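# Insert the peg fully into the block in the box

## Task

Push the peg completely down into the hole of the block that sits on the floor of the open box, so it stays seated once the robot lets go.

## Robot and tools

Robot: two six-joint arms, left_arm and right_arm, each with a two-finger gripper, mounted on plates joined by a metal frame behind them. In the scene frame the origin is at table height midway between the nominal bases, +z points up, +x points out over the table, and left_arm is on the +y side (image sides may differ). Calibrated bases: left_arm at (+0.014, +0.181, +0.187) m, right_arm at (-0.043, -0.183, +0.187) m, each slightly tilted. Each arm reports its hand pose and wrist camera pose in its own base frame; fixed cameras and the table use the scene frame. end_effector_position (metres) is the point between the finger pads, roughly 1 cm short of the tips; fingers point along the gripper's +z and close along its y. Reported poses can be a few centimetres off, more at long reach.

Rows: every motion command is a row of 14 numbers, always both arms: left_arm waist, shoulder, elbow, wrist pitch, wrist yaw, wrist roll, opening, then the same seven for right_arm. Joint values are absolute target angles in radians (not offsets), in the same convention as the Joint positions line. Stated ranges: waist -2.618 to 3.054, shoulder 0.000 to 3.142, elbow 0.000 to 3.142, wrist pitch -1.571 to 1.571, wrist yaw -1.571 to 1.571, wrist roll -2.094 to 2.094. True ends may differ by up to 0.059 rad; a target beyond that margin and farther out than the current angle is rejected, and one past the real end is clipped (result says joint sent to its limit). Opening is an absolute command from -1 (closed) to +1 (fully open). To keep an arm or gripper unchanged, resend its values from Joint targets and Tool commands; a 0 opening is a real command.

Tools:
- execute_actions(actions, cameras): actions is a list of actions; each action is a list of up to 15 rows, one per 1/30 s step, and the last row is held to fill 15 steps. An empty list just returns state and images. Each joint's target is kept within 0.339 rad (waist, shoulder, elbow) or 2.2 rad (wrist joints) of its measured angle per step, and targets moving the gripper over 200 mm are scaled back, so far goals need several actions.
- move(target, speed, blend, opening_speed, blocking, cameras): target is one 14-number row or a list of up to 15 rows, all absolute joint angles; all joints move together along a path (gripper traces a curve), taking at least 0.5 s and at most 10 s overall. speed is rad/s for the joint with farthest to go, 0.01 to 12.57, default 0.5, one number or one per target. blend (rad) rounds corners between listed targets. opening_speed (per second on the -1..1 scale, at least 0.2) ramps the gripper. blocking=false returns after about 0.5 s while the move runs; a new move replaces it. The result adds a move: line: done, off_target (resting more than 0.035 rad off), moving, held, or fault, plus limits=held if steps were withheld. Paths do not avoid obstacles or the other arm.
- wait(seconds 0 to 10): let the scene run holding the last commands.
- stop(): brake a running move.
- zoom_image(camera, region [x0,y0,x1,y1] pixels, max 504x504): closer view of the latest image of cam_head_left, cam_head_right, cam_left_wrist or cam_right_wrist (each 672x504).
- read_manual(section): licence texts only.
- finished_scene(scene): ends the current scene with its number; irreversible. Call it only when the peg is seated and stays there without the robot.

Result lines: Joint positions and Joint velocities give one block per arm in joint order; the last entry is the finger opening in metres (0.093 fully open) and its rate. Joint targets shows what joints are driven toward now. grip_measured is the gripper motor on the -1..1 scale: pads meet near -0.94, adding about 0.0208 per mm of object width; it can read up to 0.02 high. To grip a rigid object firmly, command at least 0.24 below its width reading; keep sending that number to hold, and send well above the width reading to release. Reaching -1 does not prove a thin object is held. Joint torques are total drive outputs (positive toward larger angles) with offsets and noise; joints 1 to 3 wrap at ±28 N m. "joint command not followed" means the clearance check altered some steps. Actions calls also list joint positions at some steps.

Cautions: never drop the peg or release it while moving, never let anything leave the table, avoid fast impacts and pushing far past contact (harder with speed and overshoot). Keep the arms from pressing or hitting each other, and never close one gripper on the other's fingers. Motor heat builds when holding loads, stretching out, or straining at unreachable poses; MOTOR HOT appears at 75 °C and at 90 °C the arm folds and idles. Friction and weight can leave joints short of target, and tiny turns may not happen. Loose objects may be nudged occasionally. The scene keeps running while you think, holding the last command or continuing a move.

Each tool is called after ">>>" as name([rows], argument=value, ...), one row to a line, values as JSON.

## Session

>>> execute_actions(actions=[])

Scene clock: 0.00 s.
left_arm: end_effector_position=(+0.3904, +0.0034, +0.0750) grip_measured=+1.000 end_effector_quat_wxyz=(+0.533, -0.034, +0.845, +0.014) | right_arm: end_effector_position=(+0.3826, -0.0317, +0.0874) grip_measured=+1.000 end_effector_quat_wxyz=(+0.563, +0.077, +0.822, -0.048)
Joint positions: left_arm=[-0.028 1.554 0.413 0.692 -0.086 -0.054 0.093] | right_arm=[-0.016 1.525 0.358 0.792 0.152 0.068 0.093]
Joint velocities: within noise
Joint torques (N m): no reading
Heat: left arm: 32 °C; right arm: 30 °C.
Joint targets: left_arm=[-0.028 1.547 0.422 0.695 -0.086 -0.054] | right_arm=[-0.016 1.516 0.368 0.802 0.152 0.068]
Tool commands: left_gripper/opening=+1.0 right_gripper/opening=+1.0

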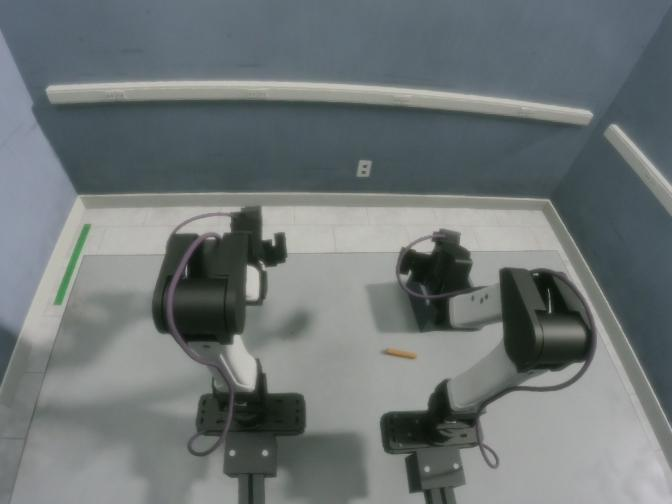

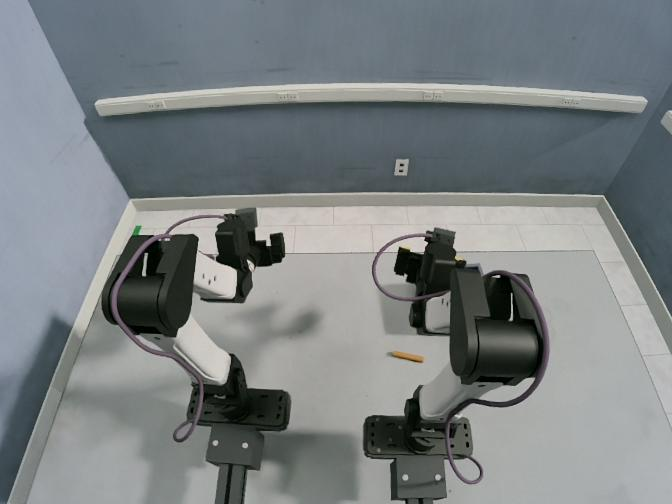

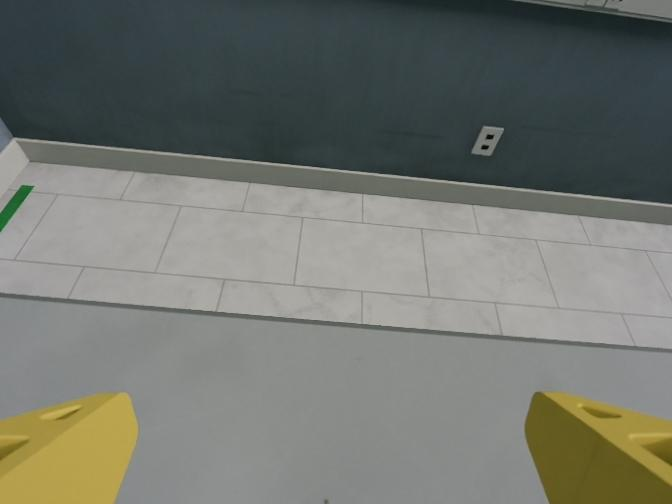

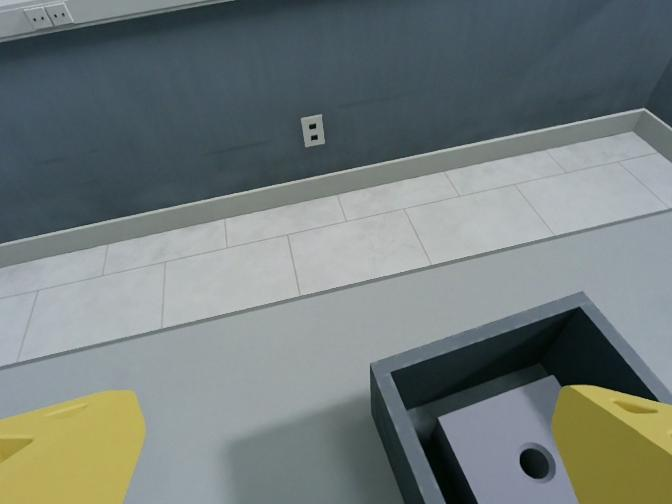

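>>> move(target=[-0.028,1.547,0.422,0.695,-0.086,-0.054,1,0.3,1.520,0.716,-0.784,0.07,0,1], speed=1)

Scene clock: 36.10 s.
left_arm: end_effector_position=(+0.3904, +0.0034, +0.0750) grip_measured=+1.000 end_effector_quat_wxyz=(+0.533, -0.034, +0.845, +0.014) | right_arm: end_effector_position=(+0.1993, +0.0463, -0.0071) grip_measured=+1.000 end_effector_quat_wxyz=(-0.018, -0.141, +0.989, -0.042)
Joint positions: left_arm=[-0.028 1.554 0.413 0.692 -0.086 -0.054 0.093] | right_arm=[0.293 1.525 0.683 -0.778 0.078 0.011 0.093]
Joint velocities: within noise
Joint torques (N m): left_arm=[0.01 -4.59 5.93 2.2 -0.01 -0.05] | right_arm=[1.14 -4.7 9.22 0.03 -0.05 -0.06]
Heat: left arm: 33 °C; right arm: 32 °C.
Joint targets: left_arm=[-0.028 1.547 0.422 0.695 -0.086 -0.054] | right_arm=[0.300 1.520 0.716 -0.784 0.070 0.000]
move: done

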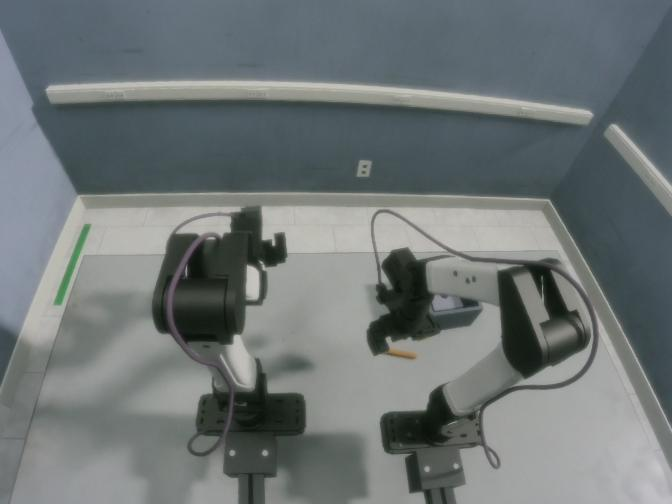

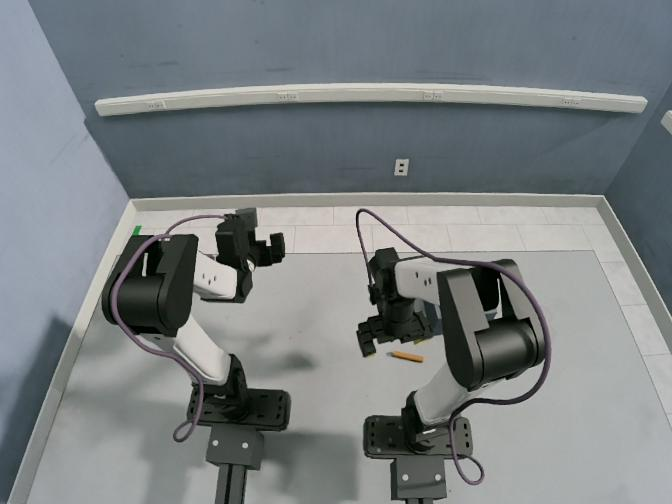

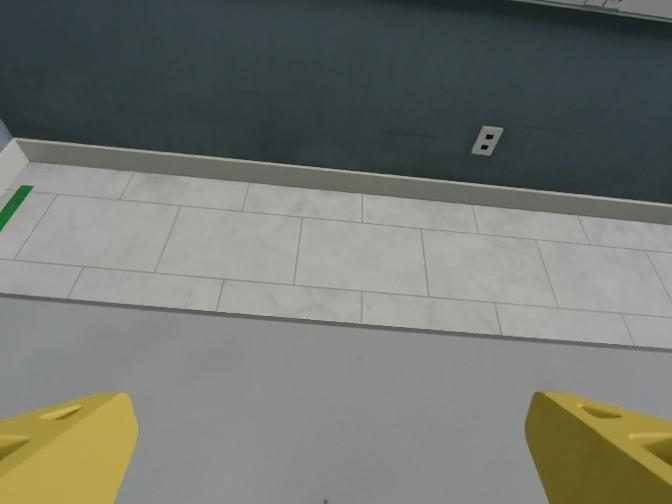

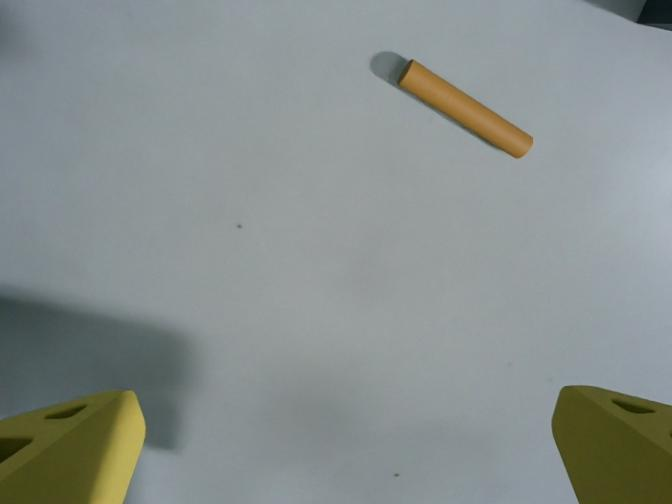

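>>> move(target=[-0.028,1.547,0.422,0.695,-0.086,-0.054,1,-0.15,1.969,1.388,-0.99,0.07,0,1], speed=1)

Scene clock: 60.60 s.
left_arm: end_effector_position=(+0.3904, +0.0034, +0.0750) grip_measured=+1.000 end_effector_quat_wxyz=(+0.533, -0.034, +0.845, +0.014) | right_arm: end_effector_position=(+0.3466, -0.0650, +0.0280) grip_measured=+1.000 end_effector_quat_wxyz=(-0.008, +0.080, +0.996, -0.036)
Joint positions: left_arm=[-0.028 1.554 0.413 0.692 -0.086 -0.054 0.093] | right_arm=[-0.15 1.954 1.356 -0.983 0.074 0.01 0.093]
Joint velocities: within noise
Joint torques (N m): left_arm=[-0.01 -4.59 5.91 2.19 -0.02 -0.04] | right_arm=[0.77 -7.9 9.77 0.07 0.03 -0.06]
Heat: left arm: 33 °C; right arm: 34 °C.
Joint targets: left_arm=[-0.028 1.547 0.422 0.695 -0.086 -0.054] | right_arm=[-0.150 1.969 1.388 -0.990 0.070 0.000]
move: done

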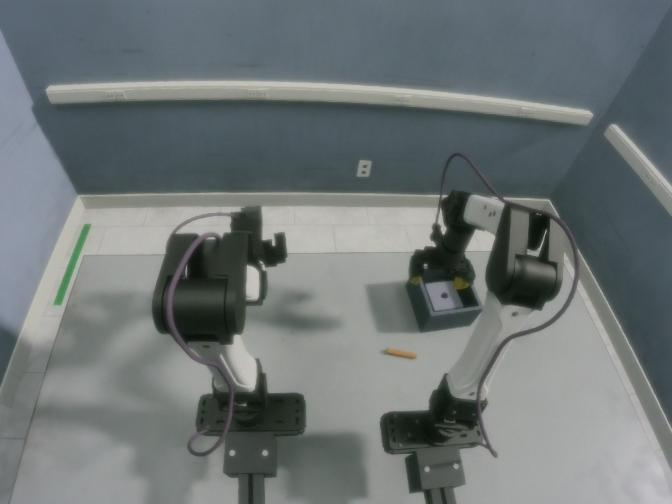

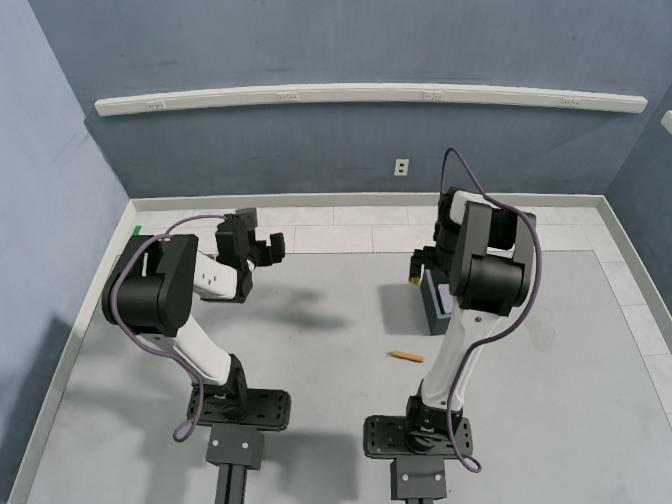

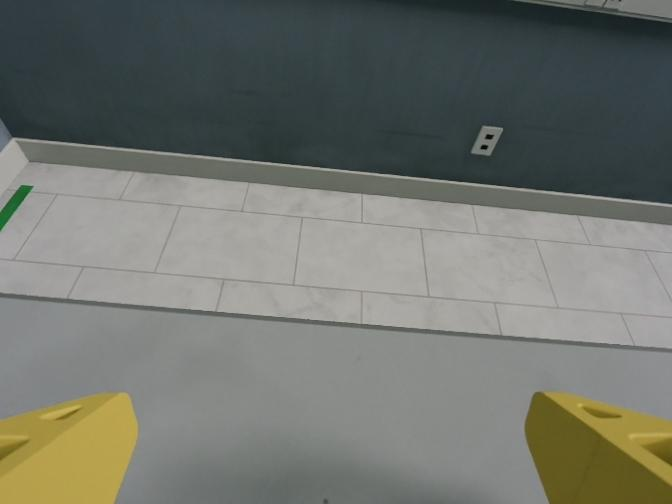

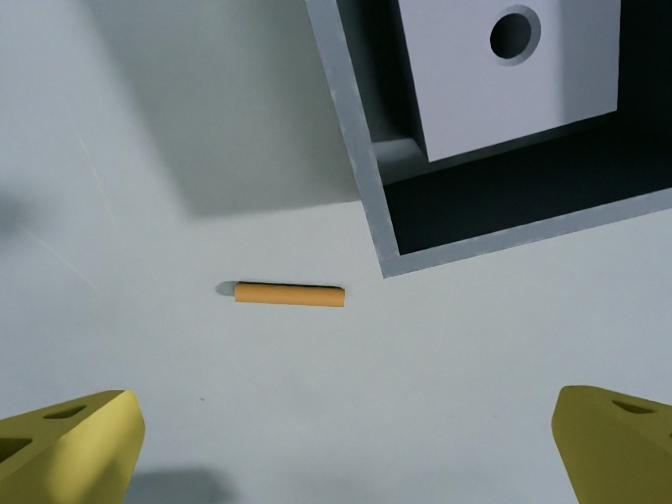

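>>> zoom_image(camera="cam_right_wrist", region=[300, 0, 672, 320])

>>> zoom_image(camera="cam_head_left", region=[370, 240, 500, 370])

Scaled by 1.355.

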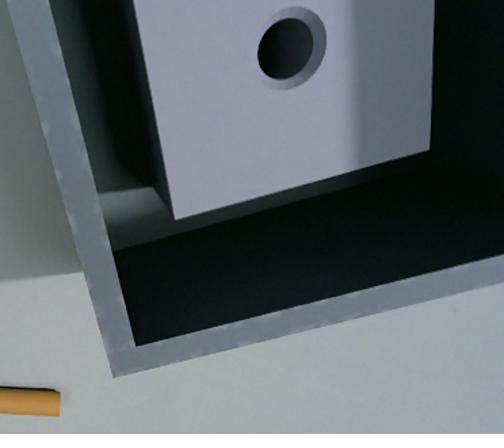

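Scaled by 3.877.

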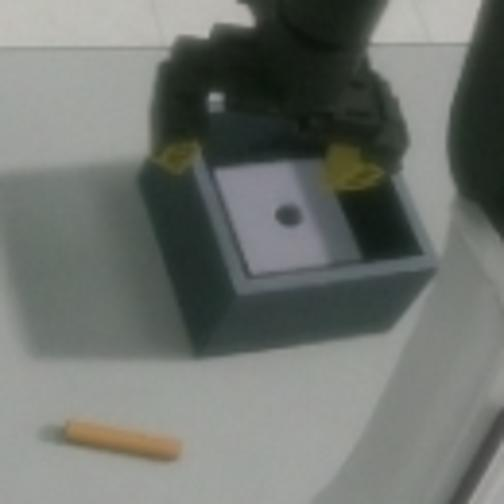

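>>> move(target=[-0.028,1.547,0.422,0.695,-0.086,-0.054,1,-0.37,2.26,2.041,-1.33,0.067,0,1], speed=1)

>>> zoom_image(camera="cam_right_wrist", region=[150, 50, 600, 500])

Scene clock: 78.23 s.
left_arm: end_effector_position=(+0.3904, +0.0034, +0.0750) grip_measured=+1.000 end_effector_quat_wxyz=(+0.533, -0.034, +0.845, +0.014) | right_arm: end_effector_position=(+0.4054, -0.1703, +0.0789) grip_measured=+1.000 end_effector_quat_wxyz=(-0.001, +0.189, +0.981, -0.037)
Joint positions: left_arm=[-0.028 1.554 0.413 0.692 -0.086 -0.054 0.093] | right_arm=[-0.37 2.243 2.006 -1.322 0.073 0.01 0.093]
Joint velocities: within noise
Joint torques (N m): left_arm=[-0.01 -4.64 5.96 2.2 -0.01 -0.05] | right_arm=[0.79 -10.35 10.55 0.06 0.02 -0.05]
Heat: left arm: 33 °C; right arm: 34 °C.
Joint targets: left_arm=[-0.028 1.547 0.422 0.695 -0.086 -0.054] | right_arm=[-0.370 2.260 2.041 -1.330 0.067 0.000]
move: done

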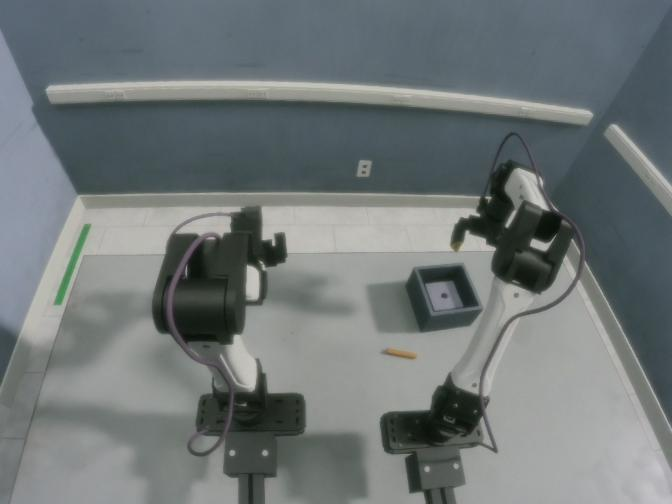

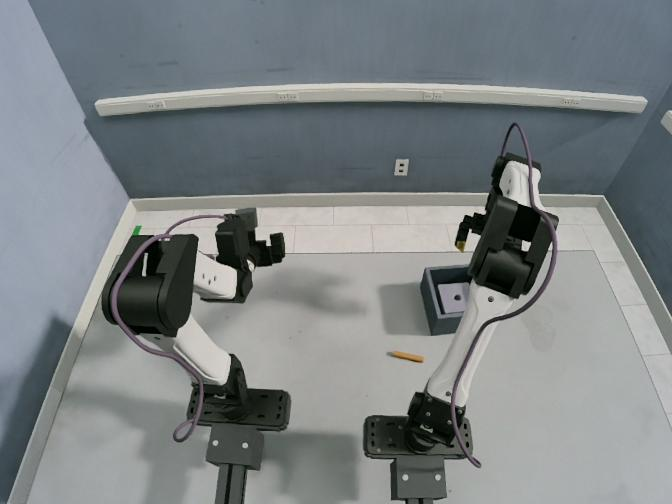

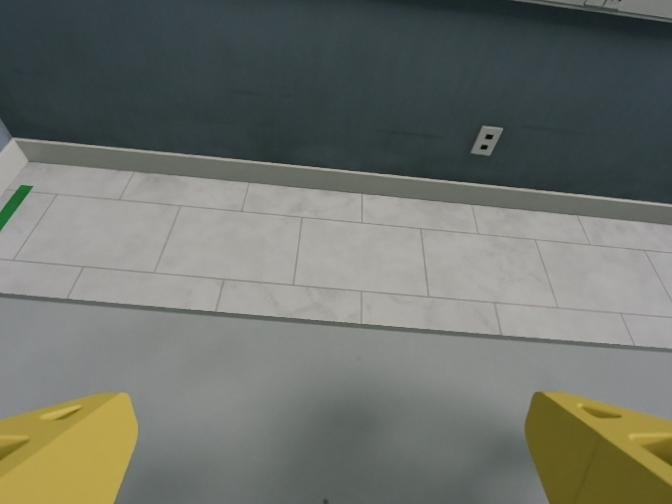

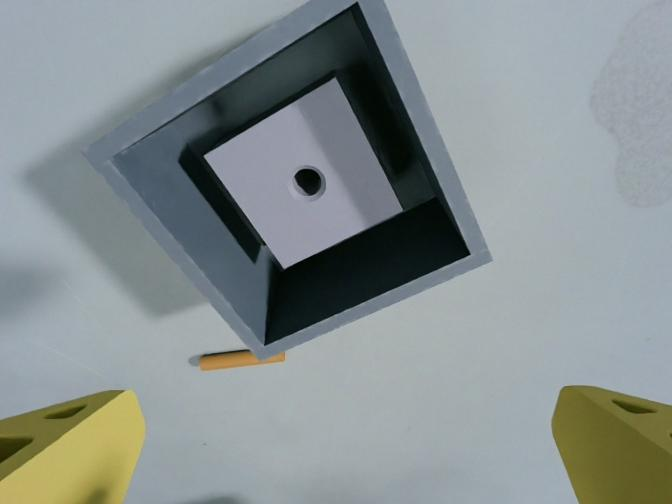

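Scaled by 1.120.

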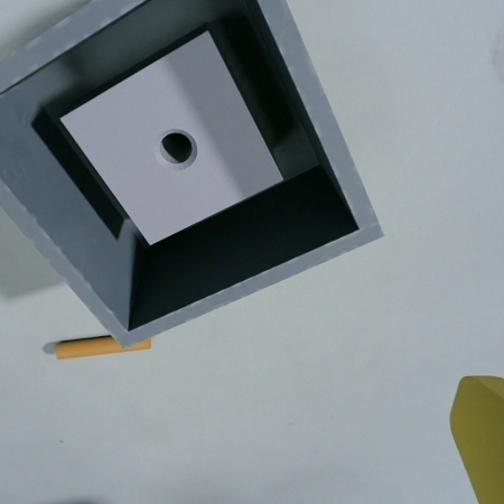

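>>> move([
  [-0.028,1.547,0.422,0.695,-0.086,-0.054,1,0.1,1.75,1.1,-0.9,0.2,-0.4,0.3],
  [-0.028,1.547,0.422,0.695,-0.086,-0.054,1,0.33,2.184,1.006,-0.649,0.441,-0.985,0.3],
], speed=1, blend=0.1)

Scene clock: 128.90 s.
left_arm: end_effector_position=(+0.3904, +0.0034, +0.0750) grip_measured=+1.000 end_effector_quat_wxyz=(+0.533, -0.034, +0.845, +0.014) | right_arm: end_effector_position=(+0.2733, +0.0175, -0.0905) grip_measured=+0.302 end_effector_quat_wxyz=(-0.187, -0.608, +0.755, -0.163)
Joint positions: left_arm=[-0.028 1.554 0.413 0.692 -0.086 -0.054 0.093] | right_arm=[0.326 2.178 1.011 -0.661 0.435 -0.973 0.06]
Joint velocities: within noise
Joint torques (N m): left_arm=[-0.03 -4.6 5.89 2.2 -0.01 -0.04] | right_arm=[1.02 -7.94 3.45 -0.21 0.27 -0.1]
Heat: left arm: 34 °C; right arm: 39 °C.
Joint targets: left_arm=[-0.028 1.547 0.422 0.695 -0.086 -0.054] | right_arm=[0.330 2.184 1.006 -0.649 0.441 -0.985]
move: done

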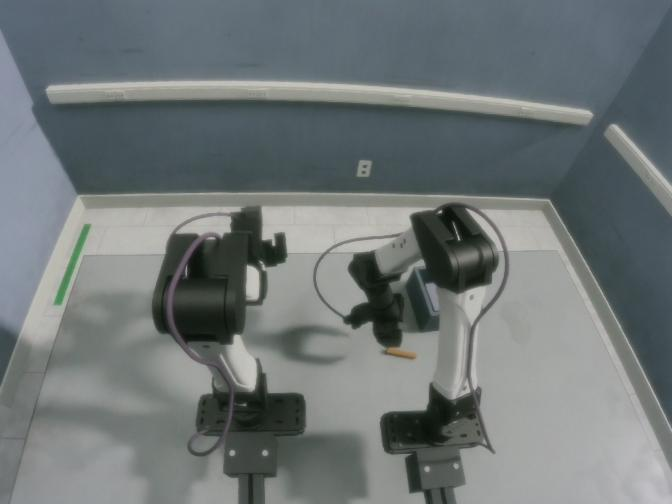

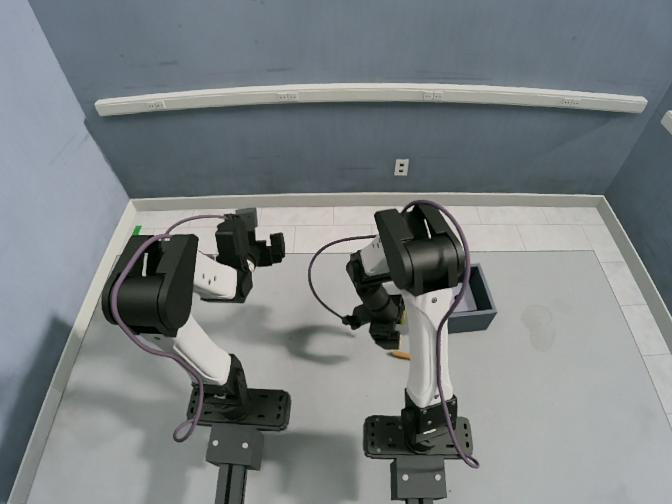

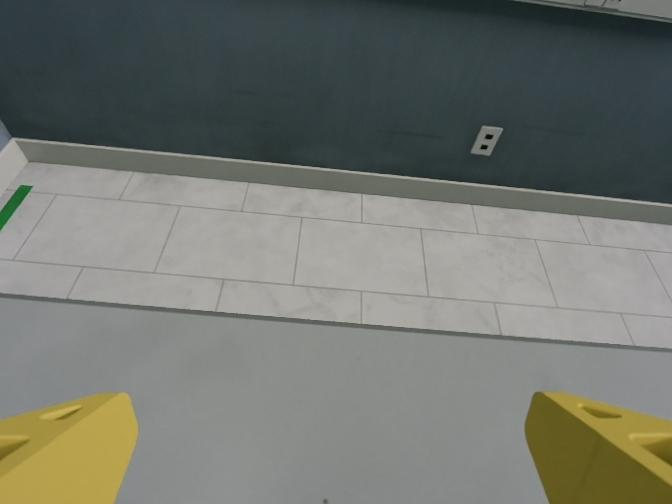

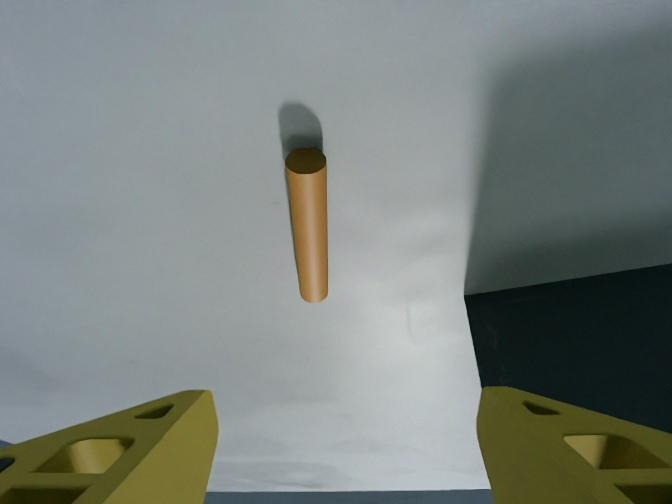

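>>> move([
  [-0.028,1.547,0.422,0.695,-0.086,-0.054,1,0.335,2.433,0.962,-0.356,0.441,-0.985,0.3],
  [-0.028,1.547,0.422,0.695,-0.086,-0.054,1,0.335,2.433,0.962,-0.356,0.441,-0.985,-0.9],
], speed=0.5, opening_speed=1.2)

Scene clock: 146.33 s.
left_arm: end_effector_position=(+0.3904, +0.0034, +0.0750) grip_measured=+1.000 end_effector_quat_wxyz=(+0.533, -0.034, +0.845, +0.014) | right_arm: end_effector_position=(+0.2593, +0.0122, -0.1686) grip_measured=-0.813 end_effector_quat_wxyz=(-0.186, -0.608, +0.754, -0.165)
Joint positions: left_arm=[-0.028 1.554 0.413 0.692 -0.086 -0.054 0.093] | right_arm=[0.326 2.424 0.968 -0.369 0.439 -0.974 0.006]
Joint velocities: within noise
Joint torques (N m): left_arm=[-0.02 -4.59 5.9 2.2 -0.02 -0.05] | right_arm=[1.39 -7.88 1.83 -0.18 0.21 -0.07]
Heat: left arm: 35 °C; right arm: 36 °C.
Joint targets: left_arm=[-0.028 1.547 0.422 0.695 -0.086 -0.054] | right_arm=[0.335 2.433 0.962 -0.356 0.441 -0.985]
move: done

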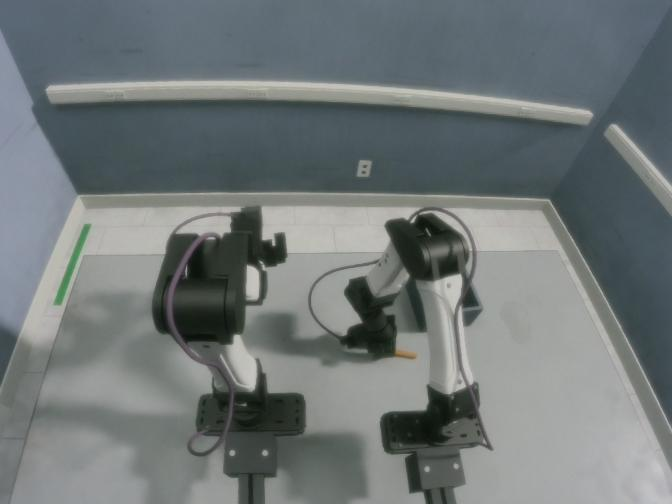

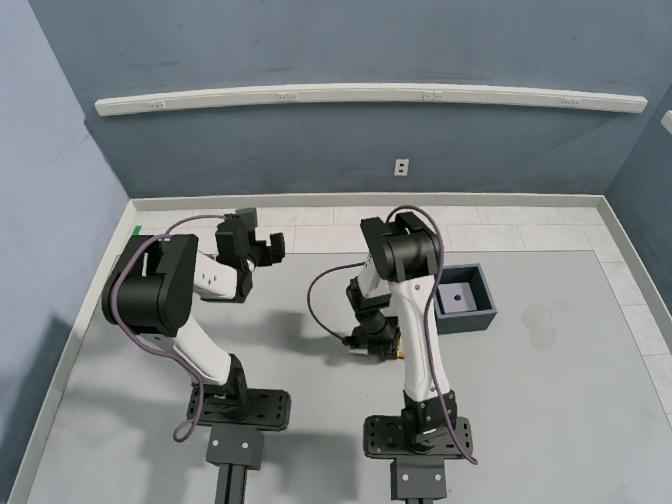

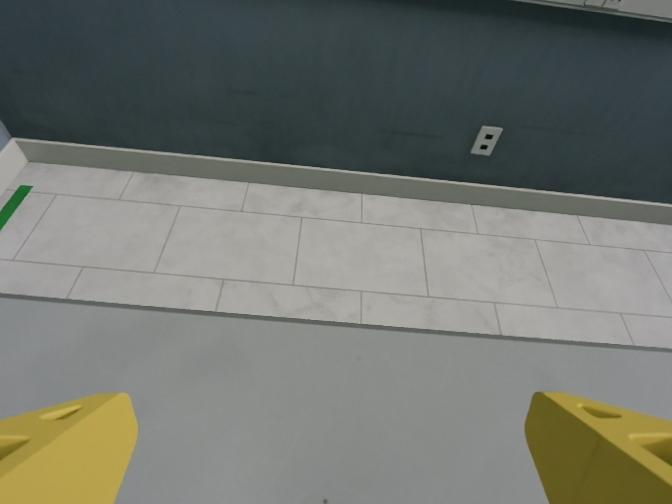

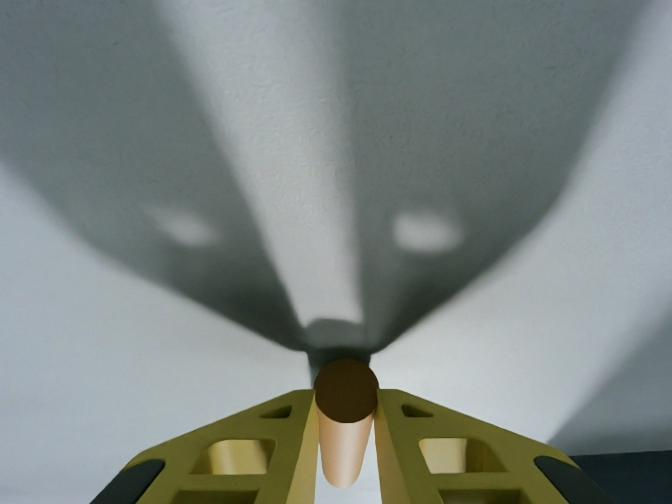

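>>> move([
  [-0.028,1.547,0.422,0.695,-0.086,-0.054,1,0.335,2.433,0.962,-0.356,0.441,-0.985,0.0],
  [-0.028,1.547,0.422,0.695,-0.086,-0.054,1,0.325,2.4485,0.959,-0.338,0.441,-0.985,0.0],
  [-0.028,1.547,0.422,0.695,-0.086,-0.054,1,0.325,2.4485,0.959,-0.338,0.441,-0.985,-0.9],
], speed=0.3, opening_speed=1.2, cameras=["cam_right_wrist"])

Scene clock: 158.00 s.
left_arm: end_effector_position=(+0.3904, +0.0034, +0.0750) grip_measured=+1.000 end_effector_quat_wxyz=(+0.533, -0.034, +0.845, +0.014) | right_arm: end_effector_position=(+0.2603, +0.0125, -0.1720) grip_measured=-0.802 end_effector_quat_wxyz=(-0.183, -0.608, +0.755, -0.167)
Joint positions: left_arm=[-0.028 1.554 0.413 0.692 -0.086 -0.054 0.093] | right_arm=[0.326 2.434 0.968 -0.351 0.439 -0.974 0.007]
Joint velocities: within noise
Joint torques (N m): left_arm=[-0.05 -4.56 5.87 2.19 -0.02 -0.05] | right_arm=[0.68 -7.47 1.46 -0.16 0.22 -0.03]
Heat: left arm: 35 °C; right arm: 36 °C.
Joint targets: left_arm=[-0.028 1.547 0.422 0.695 -0.086 -0.054] | right_arm=[0.325 2.449 0.959 -0.338 0.441 -0.985]
move: done
Images, in order (width x height): cam_right_wrist 672x504.

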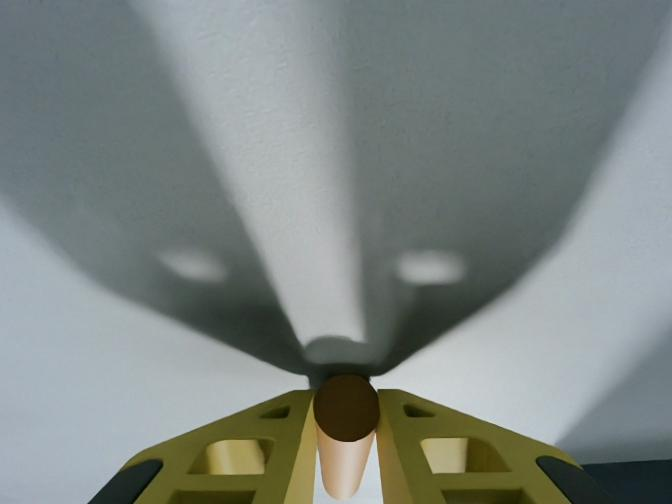

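>>> move([
  [-0.028,1.547,0.422,0.695,-0.086,-0.054,1,0.325,2.184,1.006,-0.649,0.441,-0.985,-0.9],
  [-0.028,1.547,0.422,0.695,-0.086,-0.054,1,0.1,1.37,0.299,0.664,0.044,-0.054,-0.9],
  [-0.028,1.547,0.422,0.695,-0.086,-0.054,1,-0.34,2.014,0.577,1.03,0.044,-0.054,-0.9],
], speed=[0.6,1,0.8], blend=0.05)

Scene clock: 196.03 s.
left_arm: end_effector_position=(+0.3904, +0.0034, +0.0750) grip_measured=+1.000 end_effector_quat_wxyz=(+0.533, -0.034, +0.845, +0.014) | right_arm: end_effector_position=(+0.4093, -0.1525, +0.0109) grip_measured=-0.819 end_effector_quat_wxyz=(+0.515, +0.127, +0.838, -0.128)
Joint positions: left_arm=[-0.028 1.554 0.413 0.692 -0.086 -0.054 0.093] | right_arm=[-0.337 2.004 0.549 1.003 0.052 -0.068 0.006]
Joint velocities: within noise
Joint torques (N m): left_arm=[-0.01 -4.56 5.9 2.2 0 -0.05] | right_arm=[0.38 -6.84 7.23 2.13 -0.08 0.2]
Heat: left arm: 36 °C; right arm: 35 °C.
Joint targets: left_arm=[-0.028 1.547 0.422 0.695 -0.086 -0.054] | right_arm=[-0.340 2.014 0.577 1.030 0.044 -0.054]
move: done

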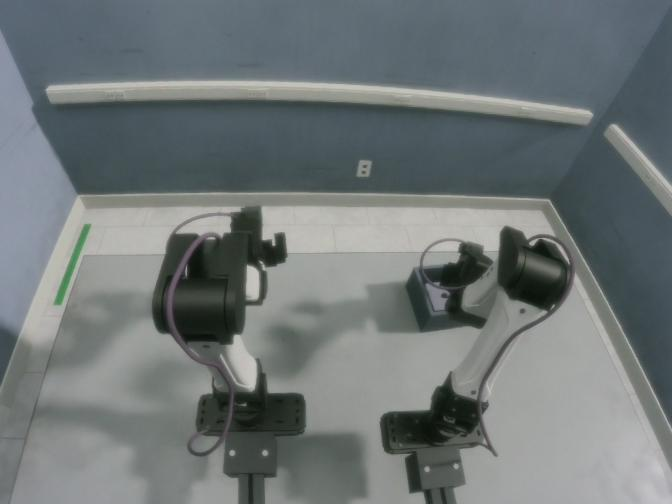

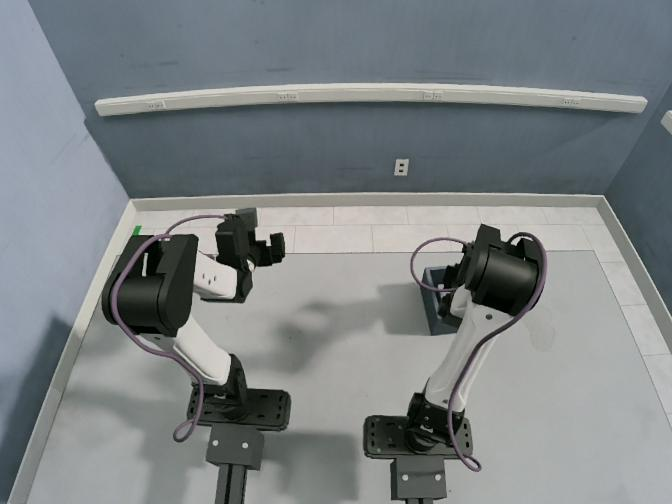

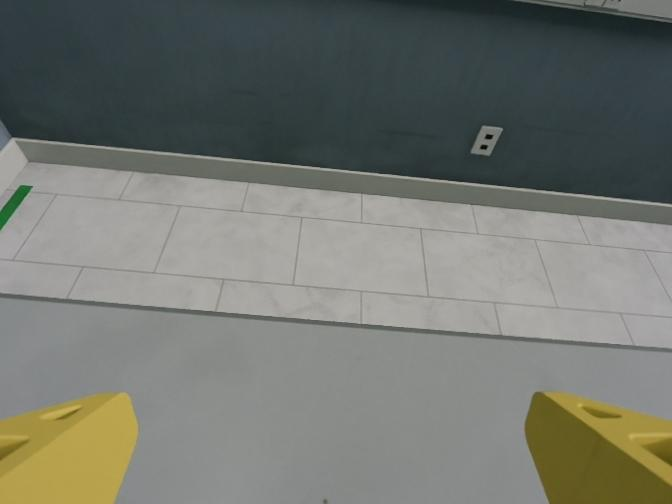

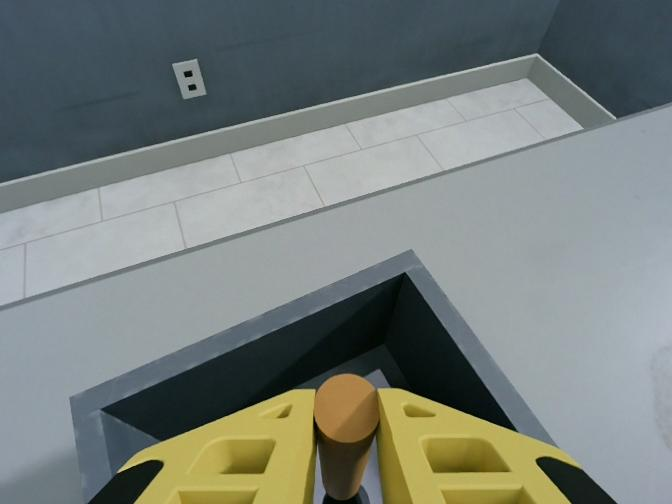

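>>> move(target=[-0.028,1.547,0.422,0.695,-0.086,-0.054,1,-0.343,2.025,0.606,1.058,0.036,-0.04,-0.9], speed=0.3, cameras=["cam_right_wrist"])

>>> zoom_image(camera="cam_right_wrist", region=[246, 304, 446, 504])

Scene clock: 201.10 s.
left_arm: end_effector_position=(+0.3904, +0.0034, +0.0750) grip_measured=+1.000 end_effector_quat_wxyz=(+0.533, -0.034, +0.845, +0.014) | right_arm: end_effector_position=(+0.4215, -0.1563, +0.0242) grip_measured=-0.819 end_effector_quat_wxyz=(+0.538, +0.130, +0.823, -0.127)
Joint positions: left_arm=[-0.028 1.554 0.413 0.692 -0.086 -0.054 0.093] | right_arm=[-0.337 2.011 0.581 1.031 0.049 -0.055 0.006]
Joint velocities: within noise
Joint torques (N m): left_arm=[0.01 -4.57 5.89 2.19 0 -0.05] | right_arm=[0.06 -6.72 7.23 2.21 -0.12 0.19]
Heat: left arm: 36 °C; right arm: 35 °C.
Joint targets: left_arm=[-0.028 1.547 0.422 0.695 -0.086 -0.054] | right_arm=[-0.343 2.025 0.606 1.058 0.036 -0.040]
move: done
Images, in order (width x height): cam_right_wrist 672x504.

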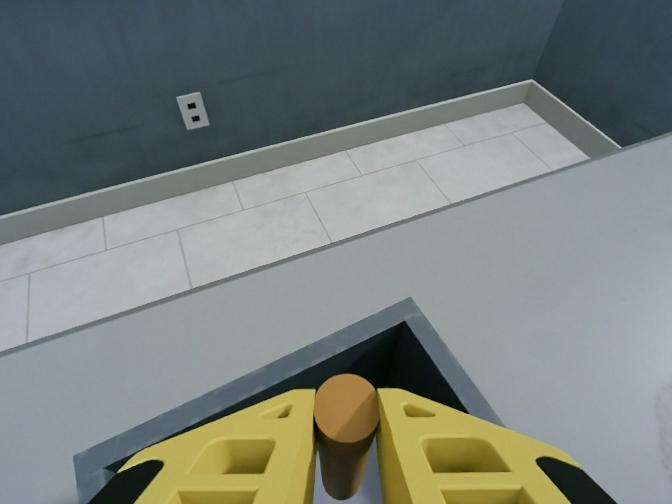

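Scaled by 2.520.

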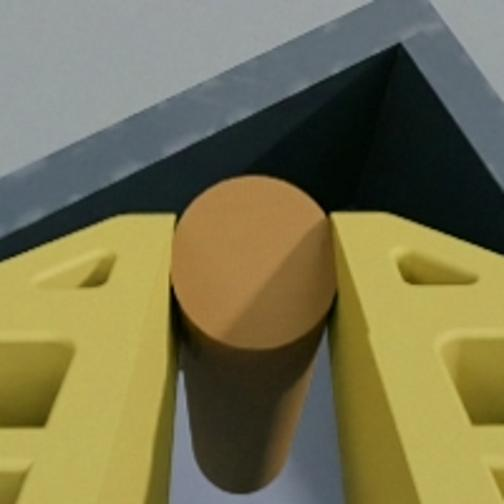

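>>> execute_actions(actions=[], cameras=["cam_head_left","cam_head_right"])

>>> zoom_image(camera="cam_head_left", region=[395, 230, 495, 340])

>>> zoom_image(camera="cam_head_right", region=[395, 230, 515, 350])

Scene clock: 215.07 s.
left_arm: end_effector_position=(+0.3904, +0.0034, +0.0750) grip_measured=+1.000 end_effector_quat_wxyz=(+0.533, -0.034, +0.845, +0.014) | right_arm: end_effector_position=(+0.4216, -0.1562, +0.0243) grip_measured=-0.819 end_effector_quat_wxyz=(+0.539, +0.131, +0.822, -0.127)
Joint positions: left_arm=[-0.028 1.554 0.413 0.692 -0.086 -0.054 0.093] | right_arm=[-0.337 2.011 0.581 1.032 0.048 -0.054 0.006]
Joint velocities: within noise
Joint torques (N m): left_arm=[-0.01 -4.66 5.91 2.2 0 -0.05] | right_arm=[0.1 -6.64 7.15 2.2 -0.09 0.23]
Heat: left arm: 36 °C; right arm: 35 °C.
Joint targets: left_arm=[-0.028 1.547 0.422 0.695 -0.086 -0.054] | right_arm=[-0.343 2.025 0.606 1.058 0.036 -0.040]
Tool commands: left_gripper/opening=+1.0 right_gripper/opening=-0.9
Images, in order (width x height): cam_head_left 672x504, cam_head_right 672x504.

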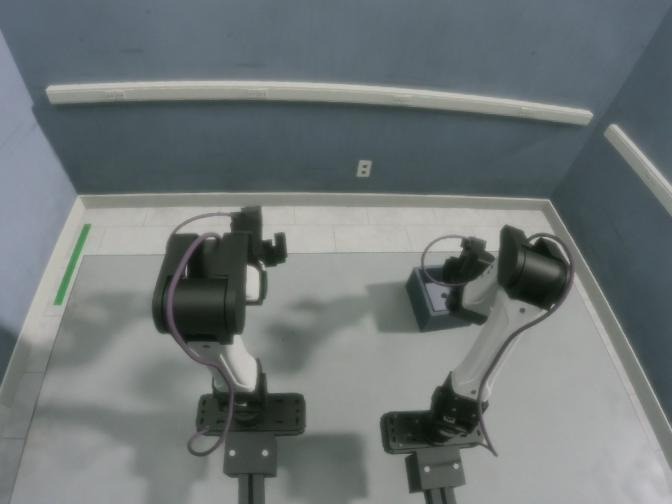

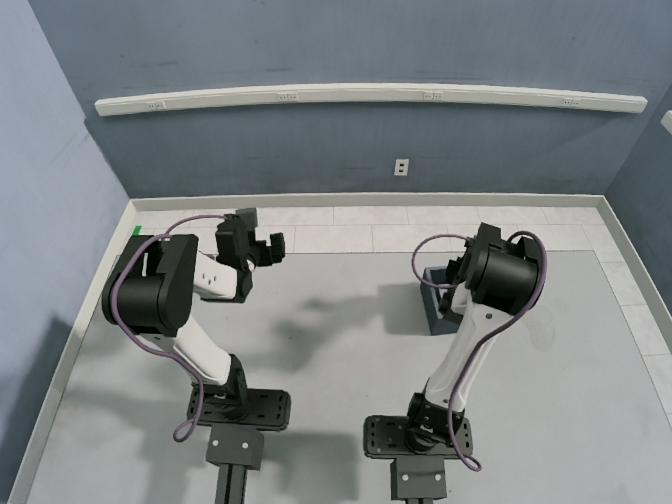

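Scaled by 4.582.

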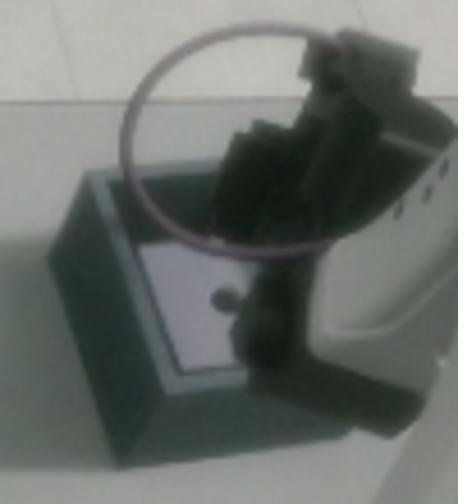

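Scaled by 4.200.

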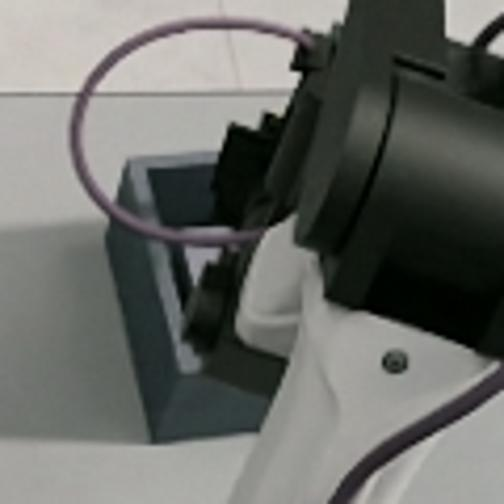

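>>> move(target=[-0.028,1.547,0.422,0.695,-0.086,-0.054,1,-0.356,2.052,0.565,1.125,0.036,-0.04,-0.9], speed=0.3, cameras=["cam_right_wrist"])

>>> zoom_image(camera="cam_right_wrist", region=[246, 304, 446, 504])

Scene clock: 227.57 s.
left_arm: end_effector_position=(+0.3904, +0.0034, +0.0750) grip_measured=+1.000 end_effector_quat_wxyz=(+0.533, -0.034, +0.845, +0.014) | right_arm: end_effector_position=(+0.4231, -0.1623, +0.0274) grip_measured=-0.819 end_effector_quat_wxyz=(+0.554, +0.134, +0.811, -0.133)
Joint positions: left_arm=[-0.028 1.554 0.413 0.692 -0.086 -0.054 0.093] | right_arm=[-0.349 2.038 0.581 1.098 0.048 -0.054 0.006]
Joint velocities: within noise
Joint torques (N m): left_arm=[-0.05 -4.63 5.89 2.18 -0.01 -0.05] | right_arm=[-0.05 -6.86 2.92 2.2 -0.11 0.22]
Heat: left arm: 36 °C; right arm: 35 °C.
Joint targets: left_arm=[-0.028 1.547 0.422 0.695 -0.086 -0.054] | right_arm=[-0.356 2.052 0.565 1.125 0.036 -0.040]
move: done
Images, in order (width x height): cam_right_wrist 672x504.

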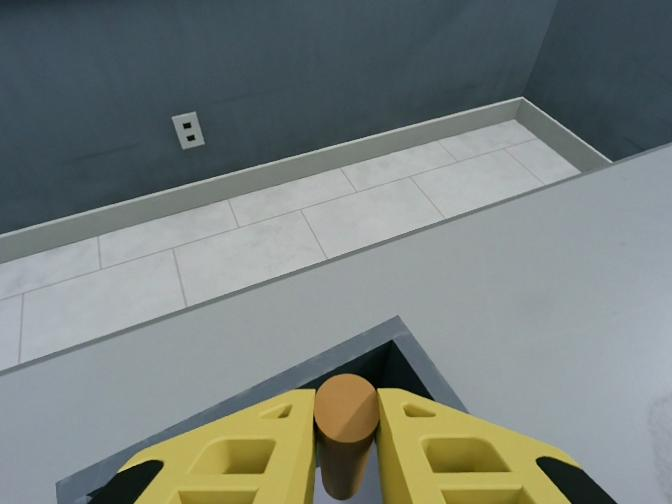

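Scaled by 2.520.

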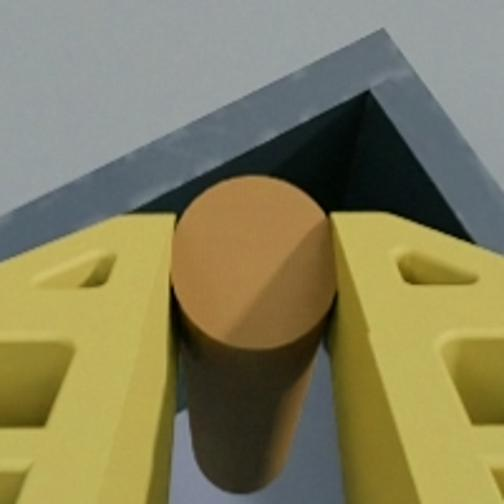

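>>> move(target=[-0.028,1.547,0.422,0.695,-0.086,-0.054,1,-0.356,2.054,0.518,1.11,0.036,-0.04,-0.9], speed=0.3, cameras=["cam_right_wrist"])

>>> zoom_image(camera="cam_right_wrist", region=[246, 304, 446, 504])

Scene clock: 232.70 s.
left_arm: end_effector_position=(+0.3904, +0.0034, +0.0750) grip_measured=+1.000 end_effector_quat_wxyz=(+0.533, -0.034, +0.845, +0.014) | right_arm: end_effector_position=(+0.4068, -0.1564, +0.0118) grip_measured=-0.819 end_effector_quat_wxyz=(+0.533, +0.136, +0.825, -0.129)
Joint positions: left_arm=[-0.028 1.554 0.413 0.692 -0.086 -0.054 0.093] | right_arm=[-0.349 2.038 0.528 1.101 0.048 -0.054 0.006]
Joint velocities: within noise
Joint torques (N m): left_arm=[-0.01 -4.59 5.89 2.19 0 -0.06] | right_arm=[0.13 -6.32 3.18 1.97 -0.11 0.18]
Heat: left arm: 36 °C; right arm: 35 °C.
Joint targets: left_arm=[-0.028 1.547 0.422 0.695 -0.086 -0.054] | right_arm=[-0.356 2.054 0.518 1.110 0.036 -0.040]
move: done
Images, in order (width x height): cam_right_wrist 672x504.

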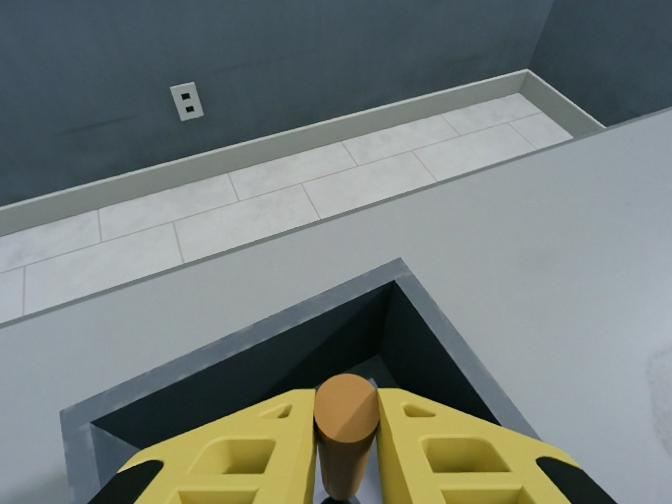

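Scaled by 2.520.

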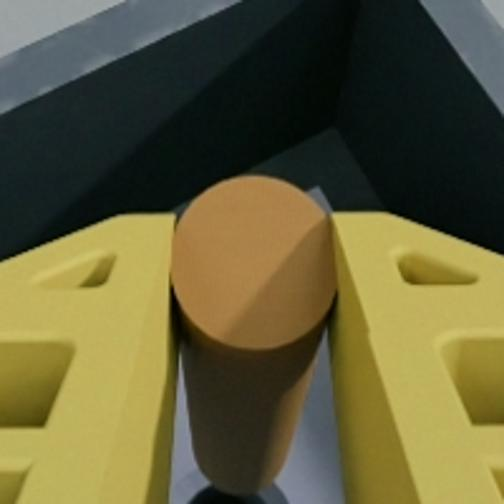

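>>> move(target=[-0.028,1.547,0.422,0.695,-0.086,-0.054,1,-0.356,2.187,0.570,1.248,0.036,-0.04,-0.9], speed=0.2, cameras=["cam_right_wrist"])

>>> zoom_image(camera="cam_right_wrist", region=[246, 304, 446, 504])

Scene clock: 248.50 s.
left_arm: end_effector_position=(+0.3904, +0.0034, +0.0750) grip_measured=+1.000 end_effector_quat_wxyz=(+0.533, -0.034, +0.845, +0.014) | right_arm: end_effector_position=(+0.4101, -0.1576, -0.0119) grip_measured=-0.819 end_effector_quat_wxyz=(+0.536, +0.135, +0.823, -0.130)
Joint positions: left_arm=[-0.028 1.554 0.413 0.692 -0.086 -0.054 0.093] | right_arm=[-0.349 2.174 0.549 1.222 0.048 -0.054 0.006]
Joint velocities: within noise
Joint torques (N m): left_arm=[-0.02 -4.63 5.9 2.19 0 -0.06] | right_arm=[-0.13 -6.98 5.56 2.15 -0.09 0.22]
Heat: left arm: 36 °C; right arm: 34 °C.
Joint targets: left_arm=[-0.028 1.547 0.422 0.695 -0.086 -0.054] | right_arm=[-0.356 2.187 0.570 1.248 0.036 -0.040]
move: done
Images, in order (width x height): cam_right_wrist 672x504.

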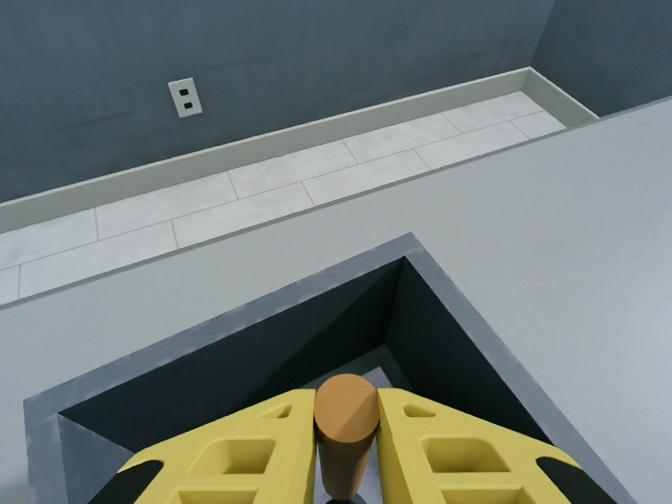

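Scaled by 2.520.

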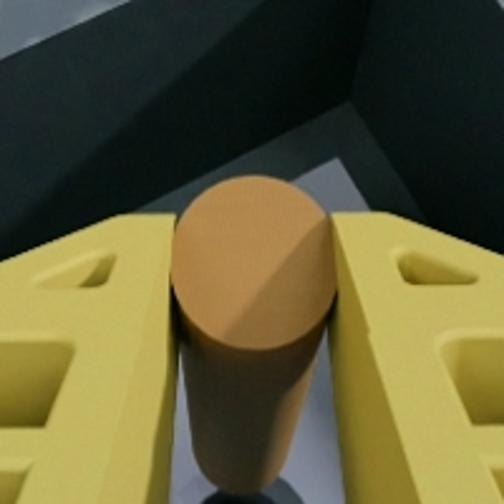

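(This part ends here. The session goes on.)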